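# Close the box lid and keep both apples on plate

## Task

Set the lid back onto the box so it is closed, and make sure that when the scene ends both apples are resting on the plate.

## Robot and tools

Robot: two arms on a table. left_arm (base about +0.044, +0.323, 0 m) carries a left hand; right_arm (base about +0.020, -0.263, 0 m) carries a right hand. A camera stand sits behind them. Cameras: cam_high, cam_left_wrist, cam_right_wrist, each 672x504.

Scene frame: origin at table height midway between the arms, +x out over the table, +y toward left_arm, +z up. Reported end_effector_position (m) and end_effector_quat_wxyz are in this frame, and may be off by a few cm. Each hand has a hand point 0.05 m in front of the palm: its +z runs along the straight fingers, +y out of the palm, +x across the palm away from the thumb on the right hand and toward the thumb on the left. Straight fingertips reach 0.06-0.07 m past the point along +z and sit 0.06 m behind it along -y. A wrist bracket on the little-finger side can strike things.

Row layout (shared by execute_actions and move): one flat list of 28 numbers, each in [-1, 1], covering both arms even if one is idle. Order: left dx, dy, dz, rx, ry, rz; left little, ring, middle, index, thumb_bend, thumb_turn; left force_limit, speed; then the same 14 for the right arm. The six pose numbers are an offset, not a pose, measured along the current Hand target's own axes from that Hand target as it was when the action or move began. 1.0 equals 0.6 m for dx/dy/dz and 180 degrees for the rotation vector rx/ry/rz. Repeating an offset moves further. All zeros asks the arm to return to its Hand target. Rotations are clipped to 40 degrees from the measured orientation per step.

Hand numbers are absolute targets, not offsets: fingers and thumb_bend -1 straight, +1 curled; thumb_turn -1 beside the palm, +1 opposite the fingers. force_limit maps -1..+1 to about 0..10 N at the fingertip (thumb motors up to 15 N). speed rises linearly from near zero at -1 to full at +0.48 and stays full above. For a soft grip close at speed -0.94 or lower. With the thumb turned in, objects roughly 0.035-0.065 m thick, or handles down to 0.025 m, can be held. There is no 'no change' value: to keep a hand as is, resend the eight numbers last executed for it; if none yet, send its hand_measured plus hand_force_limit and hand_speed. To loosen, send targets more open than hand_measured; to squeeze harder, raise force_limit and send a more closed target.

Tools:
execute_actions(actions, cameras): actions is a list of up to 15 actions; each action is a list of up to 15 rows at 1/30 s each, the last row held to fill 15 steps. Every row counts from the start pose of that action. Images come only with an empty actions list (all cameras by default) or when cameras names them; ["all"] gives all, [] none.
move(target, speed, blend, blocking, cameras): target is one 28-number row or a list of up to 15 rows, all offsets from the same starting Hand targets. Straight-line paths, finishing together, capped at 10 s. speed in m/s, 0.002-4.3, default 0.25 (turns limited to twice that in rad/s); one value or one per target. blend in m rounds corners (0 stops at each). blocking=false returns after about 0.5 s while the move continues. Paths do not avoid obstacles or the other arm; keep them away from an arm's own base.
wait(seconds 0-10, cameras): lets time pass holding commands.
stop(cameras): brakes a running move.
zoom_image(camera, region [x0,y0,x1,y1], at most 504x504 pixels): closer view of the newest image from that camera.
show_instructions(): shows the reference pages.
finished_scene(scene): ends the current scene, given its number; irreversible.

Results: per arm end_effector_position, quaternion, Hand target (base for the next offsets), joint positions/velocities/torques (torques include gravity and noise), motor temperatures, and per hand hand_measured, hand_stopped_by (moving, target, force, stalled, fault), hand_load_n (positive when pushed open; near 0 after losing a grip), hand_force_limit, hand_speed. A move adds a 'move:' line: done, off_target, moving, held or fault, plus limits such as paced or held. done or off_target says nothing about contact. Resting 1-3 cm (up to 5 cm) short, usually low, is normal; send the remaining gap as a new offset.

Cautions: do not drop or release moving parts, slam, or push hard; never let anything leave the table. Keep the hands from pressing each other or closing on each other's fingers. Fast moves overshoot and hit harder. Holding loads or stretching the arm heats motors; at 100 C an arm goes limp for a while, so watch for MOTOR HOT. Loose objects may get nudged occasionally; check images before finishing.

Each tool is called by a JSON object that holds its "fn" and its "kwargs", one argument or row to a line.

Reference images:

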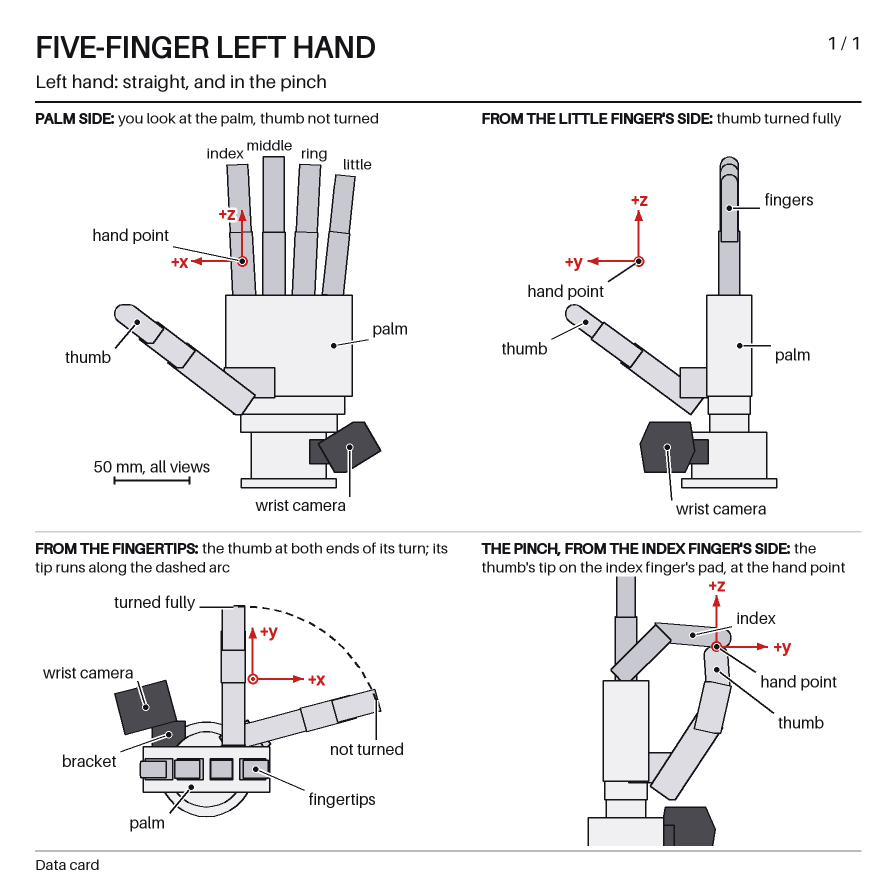

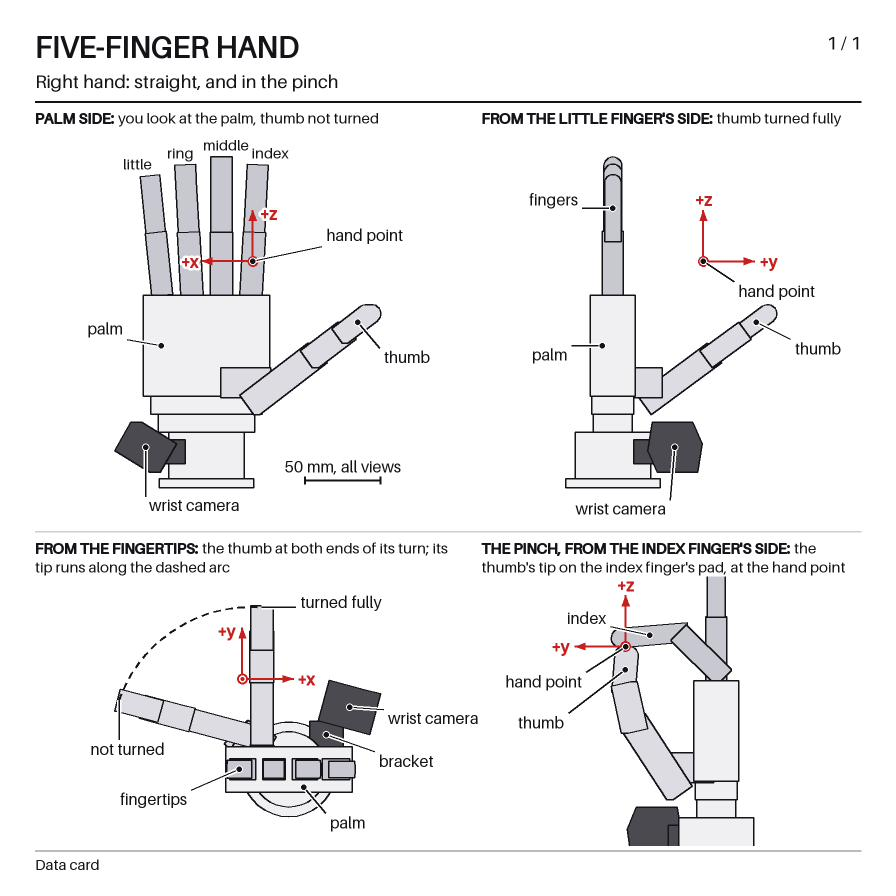

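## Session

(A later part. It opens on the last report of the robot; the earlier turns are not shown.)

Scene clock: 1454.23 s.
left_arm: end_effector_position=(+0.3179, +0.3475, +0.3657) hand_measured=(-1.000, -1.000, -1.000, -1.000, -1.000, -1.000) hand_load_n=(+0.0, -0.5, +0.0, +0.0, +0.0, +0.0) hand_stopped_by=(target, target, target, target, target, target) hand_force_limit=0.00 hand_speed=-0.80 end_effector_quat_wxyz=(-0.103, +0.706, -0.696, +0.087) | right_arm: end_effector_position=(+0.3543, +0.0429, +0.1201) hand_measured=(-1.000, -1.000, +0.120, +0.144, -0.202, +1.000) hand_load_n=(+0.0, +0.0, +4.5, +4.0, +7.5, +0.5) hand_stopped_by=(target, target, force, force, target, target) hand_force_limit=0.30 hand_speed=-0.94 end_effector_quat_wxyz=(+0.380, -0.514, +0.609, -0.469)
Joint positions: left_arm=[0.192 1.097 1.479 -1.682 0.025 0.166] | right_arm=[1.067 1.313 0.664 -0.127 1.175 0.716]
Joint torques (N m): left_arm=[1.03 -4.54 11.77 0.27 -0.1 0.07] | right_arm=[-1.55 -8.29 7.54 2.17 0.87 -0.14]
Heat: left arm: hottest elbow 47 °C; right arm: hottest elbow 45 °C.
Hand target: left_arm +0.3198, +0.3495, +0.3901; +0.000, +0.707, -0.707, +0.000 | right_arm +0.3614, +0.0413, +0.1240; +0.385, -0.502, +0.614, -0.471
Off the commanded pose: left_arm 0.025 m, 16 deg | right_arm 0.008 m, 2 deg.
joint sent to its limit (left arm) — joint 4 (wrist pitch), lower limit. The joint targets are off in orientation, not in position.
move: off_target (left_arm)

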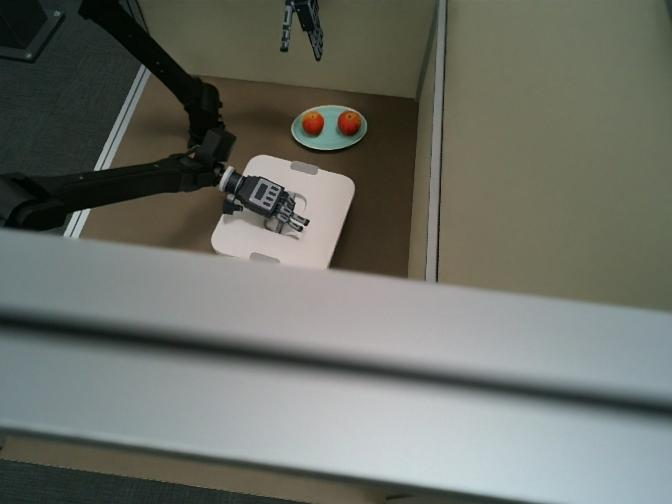

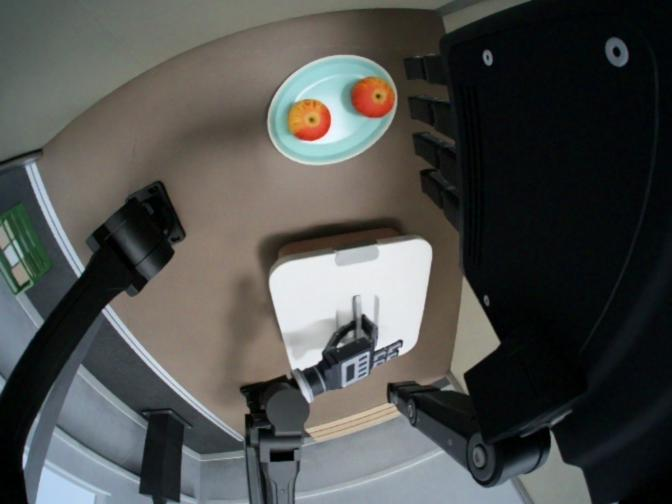

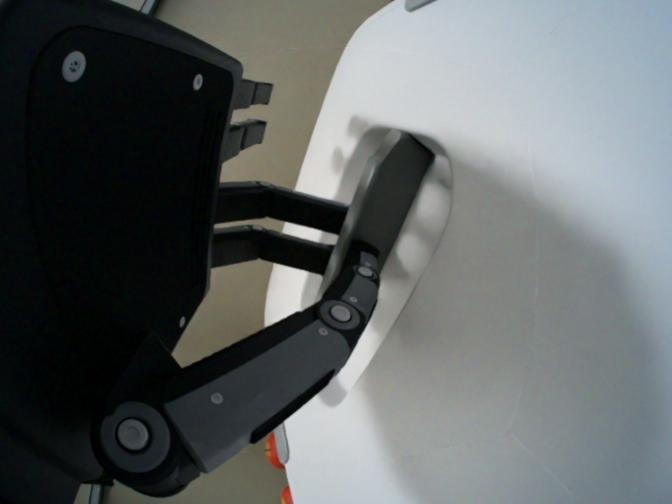

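{"fn": "move", "kwargs": {
  "target": [0,0,0,0,0,0,-1,-1,-1,-1,-1,-1,0,-0.8,0,0.0129,0.0035,0,0,0,-1,-1,0.45,0.45,-0.2,1,0.3,-0.94],
  "speed": 0.03,
  "cameras": ["cam_high","cam_left_wrist","cam_right_wrist"]
}}

{"fn": "zoom_image", "kwargs": {
  "camera": "cam_left_wrist",
  "region": [250, 220, 470, 420]
}}

{"fn": "zoom_image", "kwargs": {
  "camera": "cam_high",
  "region": [195, 140, 375, 275]
}}

Scene clock: 1476.53 s.
left_arm: end_effector_position=(+0.3179, +0.3475, +0.3657) hand_measured=(-1.000, -1.000, -1.000, -1.000, -1.000, -1.000) hand_load_n=(+0.0, +0.0, +0.0, +0.0, +0.0, +0.0) hand_stopped_by=(target, target, target, target, target, target) hand_force_limit=0.00 hand_speed=-0.80 end_effector_quat_wxyz=(-0.103, +0.706, -0.696, +0.087) | right_arm: end_effector_position=(+0.3558, +0.0438, +0.1191) hand_measured=(-1.000, -1.000, +0.120, +0.144, -0.202, +1.000) hand_load_n=(+0.0, +0.0, +5.0, +4.0, +6.5, +0.0) hand_stopped_by=(target, target, force, force, target, target) hand_force_limit=0.30 hand_speed=-0.94 end_effector_quat_wxyz=(+0.385, -0.509, +0.610, -0.470)
Joint positions: left_arm=[0.192 1.097 1.479 -1.682 0.025 0.166] | right_arm=[1.067 1.32 0.658 -0.096 1.181 0.711]
Joint torques (N m): left_arm=[0.85 -4.37 11.67 0.23 -0.1 0.06] | right_arm=[-1.55 -7.47 7.12 2.14 0.58 -0.09]
Heat: left arm: hottest elbow 47 °C; right arm: hottest elbow 43 °C.
Hand target: left_arm +0.3198, +0.3495, +0.3901; +0.000, +0.707, -0.707, +0.000 | right_arm +0.3615, +0.0414, +0.1160; +0.385, -0.502, +0.614, -0.471
Off the commanded pose: left_arm 0.025 m, 16 deg | right_arm 0.007 m, 1 deg.
joint sent to its limit (left arm) — joint 4 (wrist pitch), lower limit. The joint targets are off in orientation, not in position.
move: off_target (left_arm)

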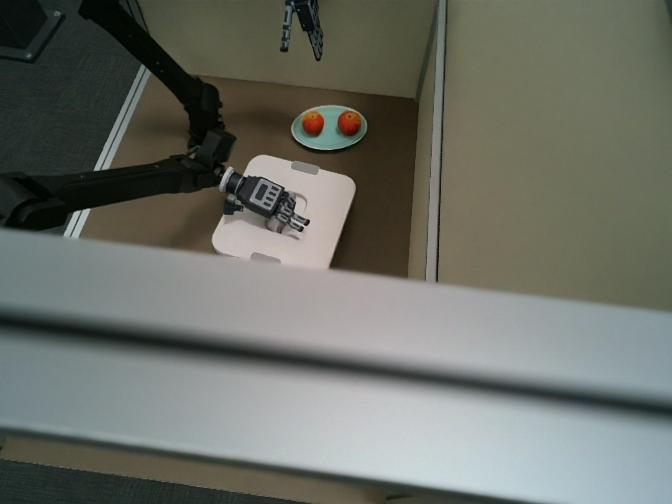

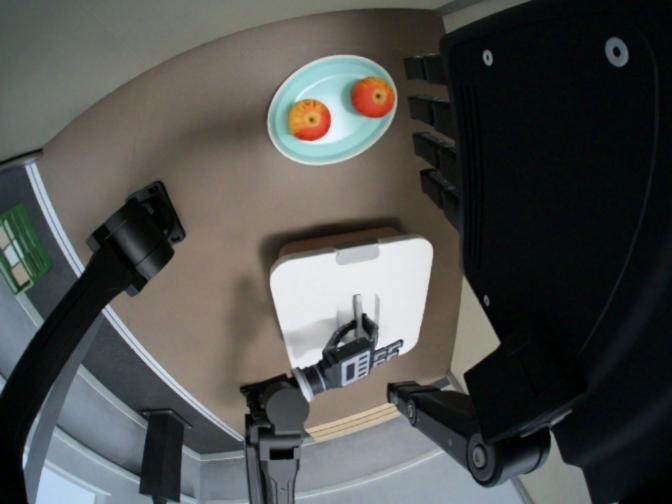

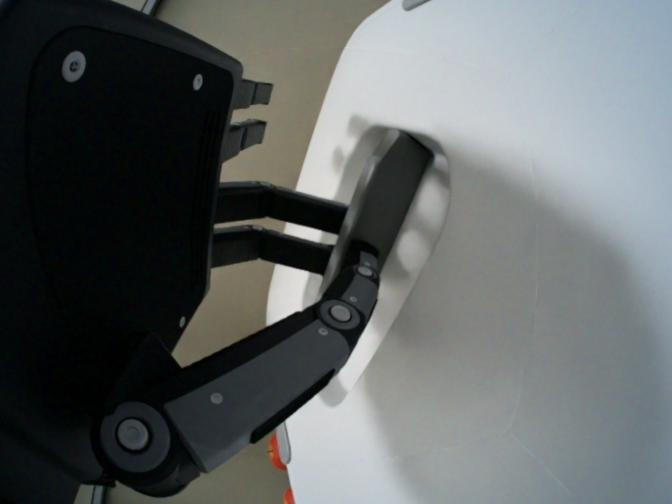

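Scaled by 2.291 from the camera's 672x504 image, which has a finer 960x720 frame.

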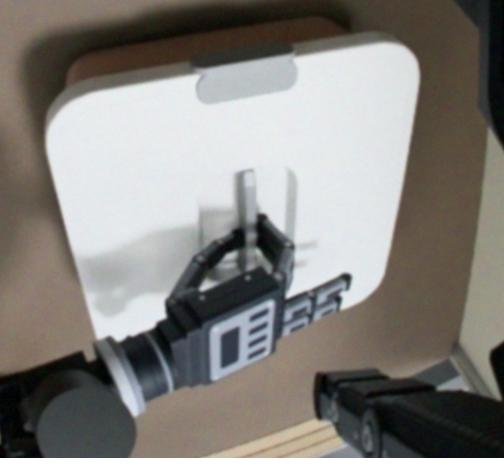

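Scaled by 2.800 from the camera's 672x504 image, which has a finer 960x720 frame.

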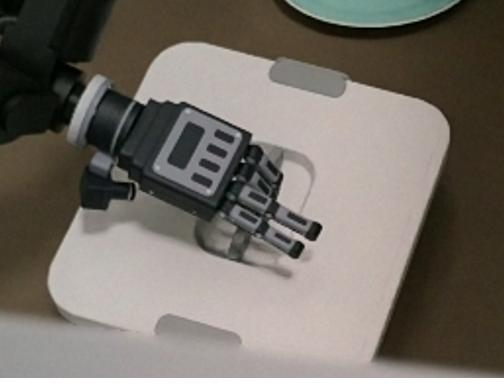

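{"fn": "move", "kwargs": {
  "target": [0,0,0,0,0,0,-1,-1,-1,-1,-1,-1,0,-0.8,0,0,0,0,0,0,-1,-1,-0.15,-0.15,-0.2,1,-0.5,-0.9],
  "speed": 0.03,
  "cameras": ["cam_high","cam_left_wrist","cam_right_wrist"]
}}

{"fn": "zoom_image", "kwargs": {
  "camera": "cam_left_wrist",
  "region": [250, 220, 470, 420]
}}

{"fn": "zoom_image", "kwargs": {
  "camera": "cam_high",
  "region": [195, 140, 375, 275]
}}

Scene clock: 1484.17 s.
left_arm: end_effector_position=(+0.3179, +0.3475, +0.3657) hand_measured=(-1.000, -1.000, -1.000, -1.000, -1.000, -1.000) hand_load_n=(+0.0, +0.0, -0.5, +0.0, +0.0, +0.0) hand_stopped_by=(target, target, target, target, target, target) hand_force_limit=0.00 hand_speed=-0.80 end_effector_quat_wxyz=(-0.103, +0.706, -0.696, +0.087) | right_arm: end_effector_position=(+0.3558, +0.0441, +0.1183) hand_measured=(-1.000, -1.000, -0.150, -0.150, -0.200, +1.000) hand_load_n=(+0.0, -0.5, +0.0, +0.0, +0.5, -0.5) hand_stopped_by=(target, target, target, target, target, target) hand_force_limit=-0.50 hand_speed=-0.90 end_effector_quat_wxyz=(+0.385, -0.509, +0.610, -0.470)
Joint positions: left_arm=[0.192 1.097 1.479 -1.682 0.025 0.166] | right_arm=[1.067 1.323 0.658 -0.095 1.18 0.711]
Joint torques (N m): left_arm=[0.97 -4.48 11.74 0.24 -0.1 0.05] | right_arm=[-1.55 -7.71 7.1 2.07 0.61 -0.09]
Heat: left arm: hottest elbow 47 °C; right arm: hottest elbow 43 °C.
Hand target: left_arm +0.3198, +0.3495, +0.3901; +0.000, +0.707, -0.707, +0.000 | right_arm +0.3615, +0.0414, +0.1161; +0.385, -0.502, +0.614, -0.471
Off the commanded pose: left_arm 0.025 m, 16 deg | right_arm 0.007 m, 1 deg.
joint sent to its limit (left arm) — joint 4 (wrist pitch), lower limit. The joint targets are off in orientation, not in position.
move: off_target (left_arm)

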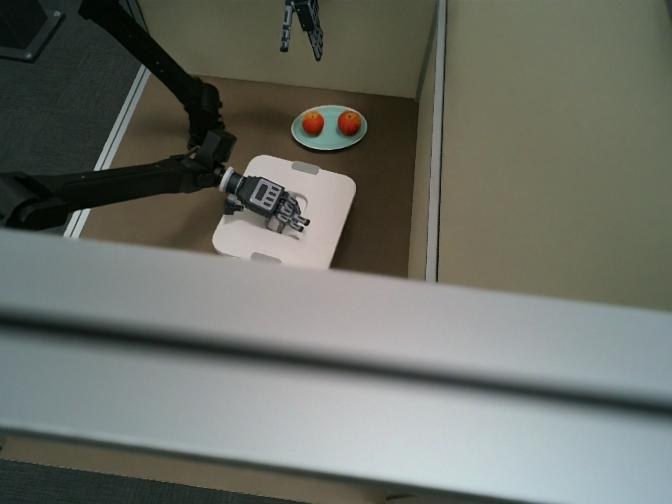

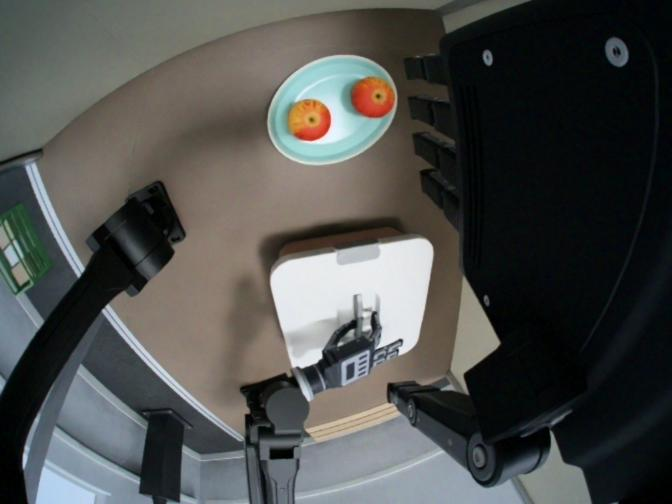

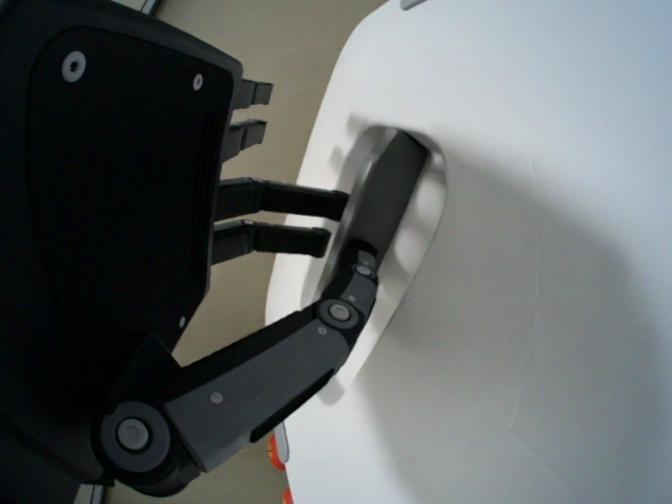

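Scaled by 2.291 from the camera's 672x504 image, which has a finer 960x720 frame.

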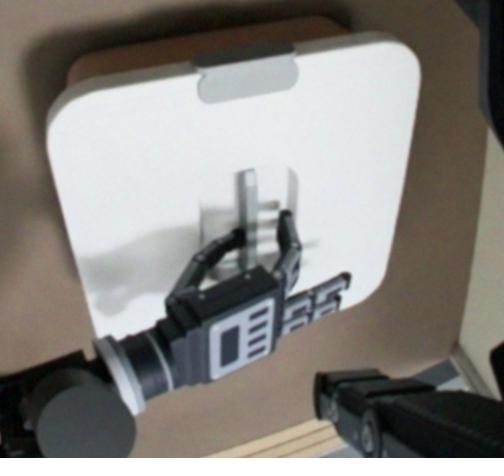

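Scaled by 2.800 from the camera's 672x504 image, which has a finer 960x720 frame.

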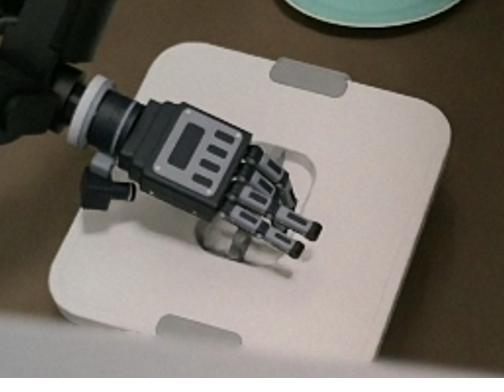

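{"fn": "move", "kwargs": {
  "target": [0,0,0,0,0,0,-1,-1,-1,-1,-1,-1,0,-0.8,0,-0.24,-0.065,0,0,0,-1,-1,-0.15,-0.15,-0.2,1,-0.5,-0.9],
  "speed": 0.1,
  "cameras": ["cam_high","cam_left_wrist","cam_right_wrist"]
}}

{"fn": "zoom_image", "kwargs": {
  "camera": "cam_left_wrist",
  "region": [250, 220, 470, 420]
}}

{"fn": "zoom_image", "kwargs": {
  "camera": "cam_high",
  "region": [195, 140, 375, 275]
}}

Scene clock: 1492.83 s.
left_arm: end_effector_position=(+0.3179, +0.3475, +0.3657) hand_measured=(-1.000, -1.000, -1.000, -1.000, -1.000, -1.000) hand_load_n=(+0.0, +0.0, +0.0, +0.0, +0.0, +0.0) hand_stopped_by=(target, target, target, target, target, target) hand_force_limit=0.00 hand_speed=-0.80 end_effector_quat_wxyz=(-0.103, +0.706, -0.696, +0.087) | right_arm: end_effector_position=(+0.3509, +0.0346, +0.2358) hand_measured=(-1.000, -1.000, -0.150, -0.150, -0.200, +1.000) hand_load_n=(+0.0, +0.0, +0.0, +0.0, +0.0, +0.0) hand_stopped_by=(target, target, target, target, target, target) hand_force_limit=-0.50 hand_speed=-0.90 end_effector_quat_wxyz=(+0.371, -0.520, +0.605, -0.476)
Joint positions: left_arm=[0.192 1.097 1.479 -1.682 0.025 0.166] | right_arm=[1.067 1.132 0.863 -0.528 1.18 0.709]
Joint torques (N m): left_arm=[1.03 -4.84 11.7 0.24 -0.1 0.06] | right_arm=[-1.44 -7.77 12.93 0.76 0.68 -0.1]
Heat: left arm: hottest elbow 47 °C; right arm: hottest elbow 43 °C.
Hand target: left_arm +0.3198, +0.3495, +0.3901; +0.000, +0.707, -0.707, +0.000 | right_arm +0.3611, +0.0415, +0.2652; +0.385, -0.502, +0.614, -0.471
Off the commanded pose: left_arm 0.025 m, 16 deg | right_arm 0.032 m, 3 deg.
joint sent to its limit (left arm) — joint 4 (wrist pitch), lower limit. The joint targets are off in orientation, not in position.
move: off_target (left_arm, right_arm)

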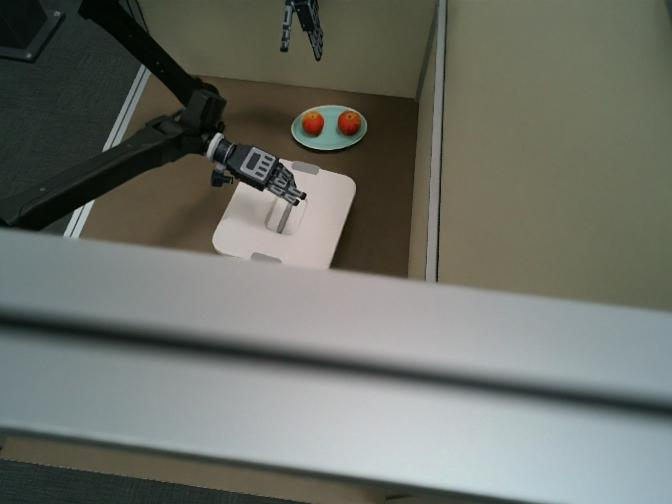

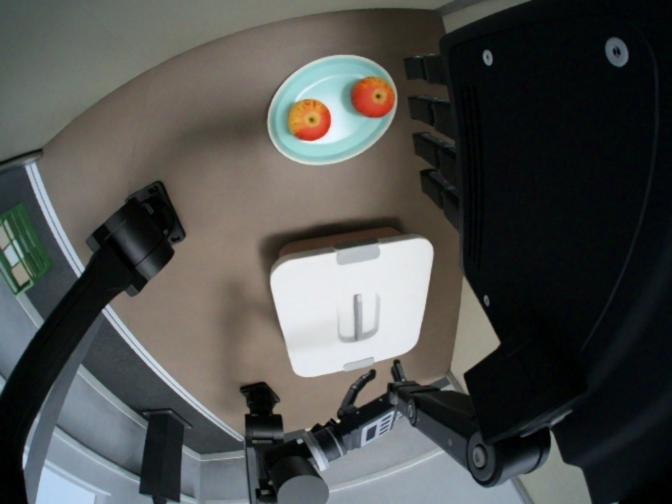

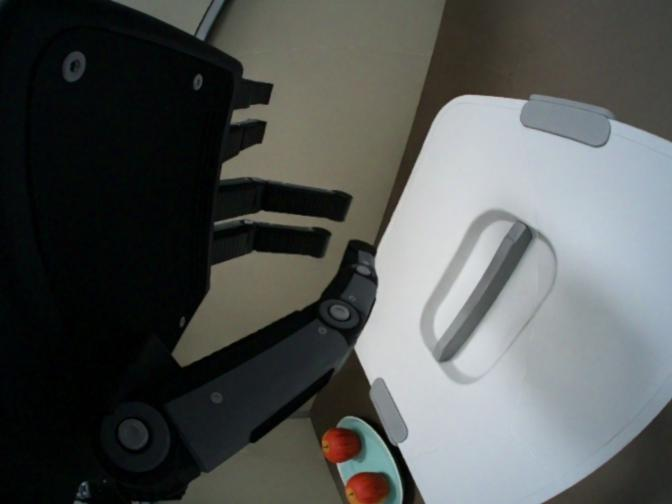

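Scaled by 2.291 from the camera's 672x504 image, which has a finer 960x720 frame.

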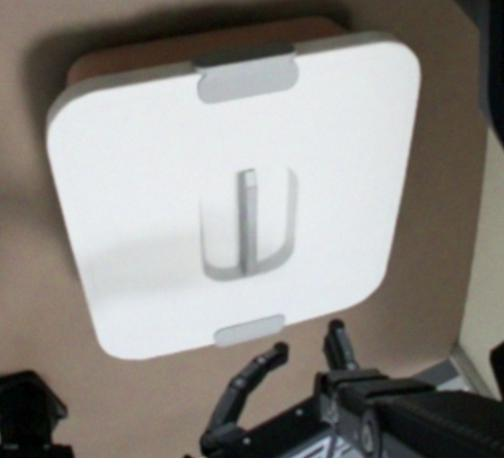

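Scaled by 2.800 from the camera's 672x504 image, which has a finer 960x720 frame.

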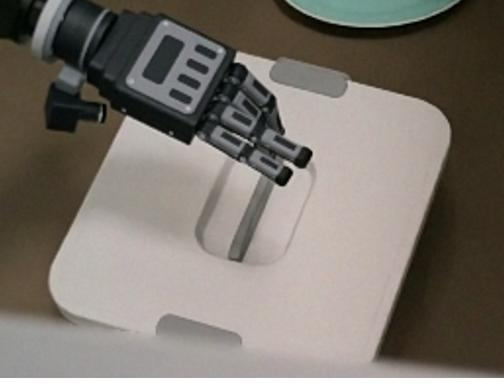

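{"fn": "move", "kwargs": {
  "target": [0,0,0,0,0,0,-1,-1,-1,-1,-1,-1,0,-0.8,0.51,-0.059,-0.102,0,-0.134,-0.036,-1,-1,-0.15,-0.15,-0.2,1,-0.5,-0.9],
  "speed": 0.25,
  "cameras": ["all"]
}}

{"fn": "zoom_image", "kwargs": {
  "camera": "cam_right_wrist",
  "region": [270, 100, 672, 500]
}}

{"fn": "zoom_image", "kwargs": {
  "camera": "cam_high",
  "region": [195, 140, 375, 275]
}}

Scene clock: 1506.47 s.
left_arm: end_effector_position=(+0.3179, +0.3475, +0.3657) hand_measured=(-1.000, -1.000, -1.000, -1.000, -1.000, -1.000) hand_load_n=(+0.0, +0.0, +0.0, +0.0, +0.0, +0.0) hand_stopped_by=(target, target, target, target, target, target) hand_force_limit=0.00 hand_speed=-0.80 end_effector_quat_wxyz=(-0.103, +0.706, -0.696, +0.087) | right_arm: end_effector_position=(+0.2536, -0.2486, +0.2858) hand_measured=(-1.000, -1.000, -0.150, -0.150, -0.200, +1.000) hand_load_n=(+0.0, +0.0, +0.0, +0.0, +0.0, +0.0) hand_stopped_by=(target, target, target, target, target, target) hand_force_limit=-0.50 hand_speed=-0.90 end_effector_quat_wxyz=(-0.479, +0.621, -0.509, +0.354)
Joint positions: left_arm=[0.192 1.097 1.479 -1.682 0.025 0.166] | right_arm=[-0.677 0.266 0.627 -0.815 -0.847 -0.3]
Joint torques (N m): left_arm=[1.03 -4.6 11.71 0.21 -0.1 0.05] | right_arm=[-0.56 3.08 13.39 1.17 -0.43 -0.14]
Heat: left arm: hottest elbow 47 °C; right arm: hottest elbow 47 °C.
Hand target: left_arm +0.3198, +0.3495, +0.3901; +0.000, +0.707, -0.707, +0.000 | right_arm +0.2514, -0.2486, +0.3152; -0.478, +0.623, -0.491, +0.377
Off the commanded pose: left_arm 0.025 m, 16 deg | right_arm 0.030 m, 3 deg.
joint sent to its limit (left arm) — joint 4 (wrist pitch), lower limit. The joint targets are off in orientation, not in position.
move: off_target (left_arm, right_arm)

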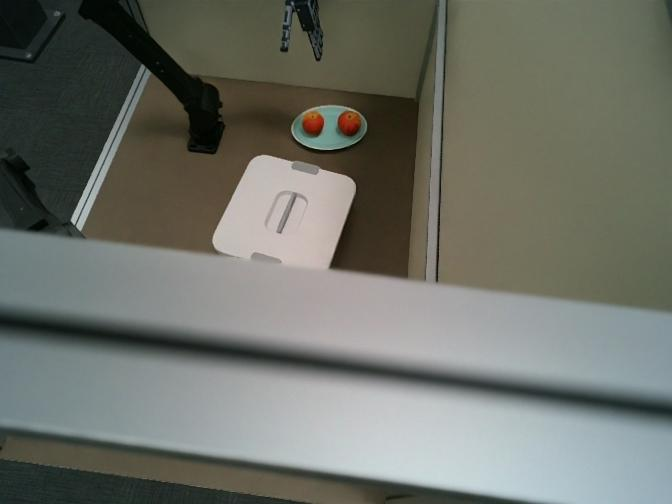

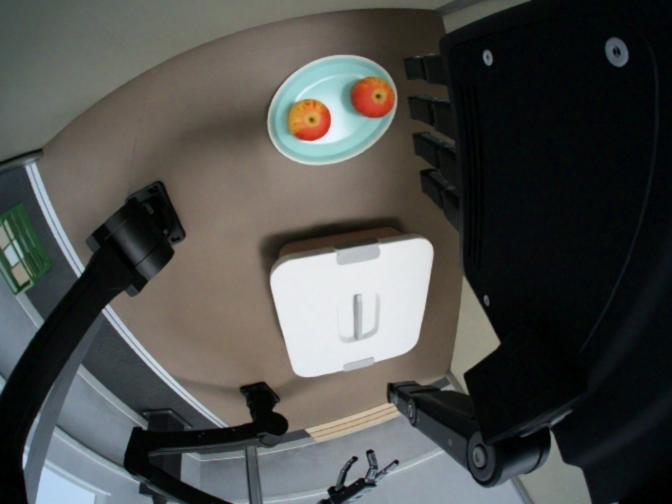

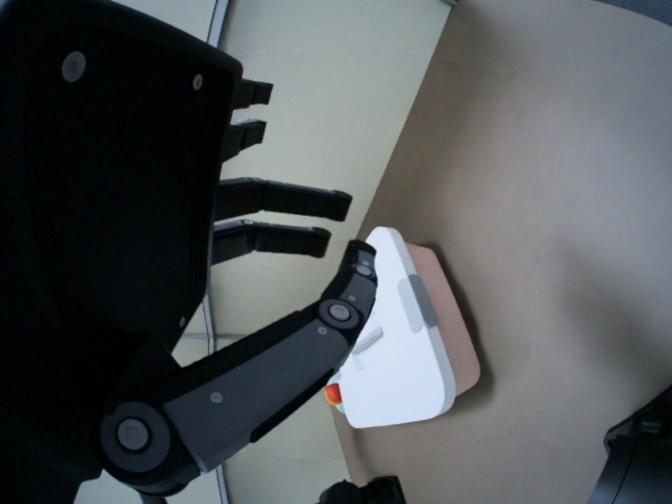

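Scaled by 1.254 from the camera's 672x504 image, which has a finer 960x720 frame.

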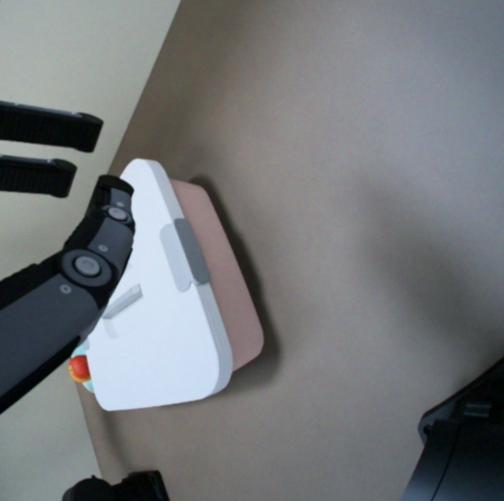

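Scaled by 2.800 from the camera's 672x504 image, which has a finer 960x720 frame.

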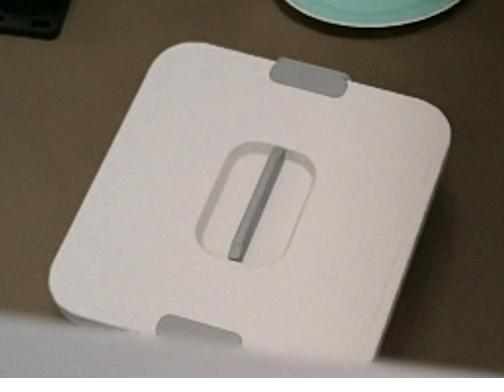

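{"fn": "finished_scene", "kwargs": {
  "scene": 1
}}

The scene is finished: the task was done.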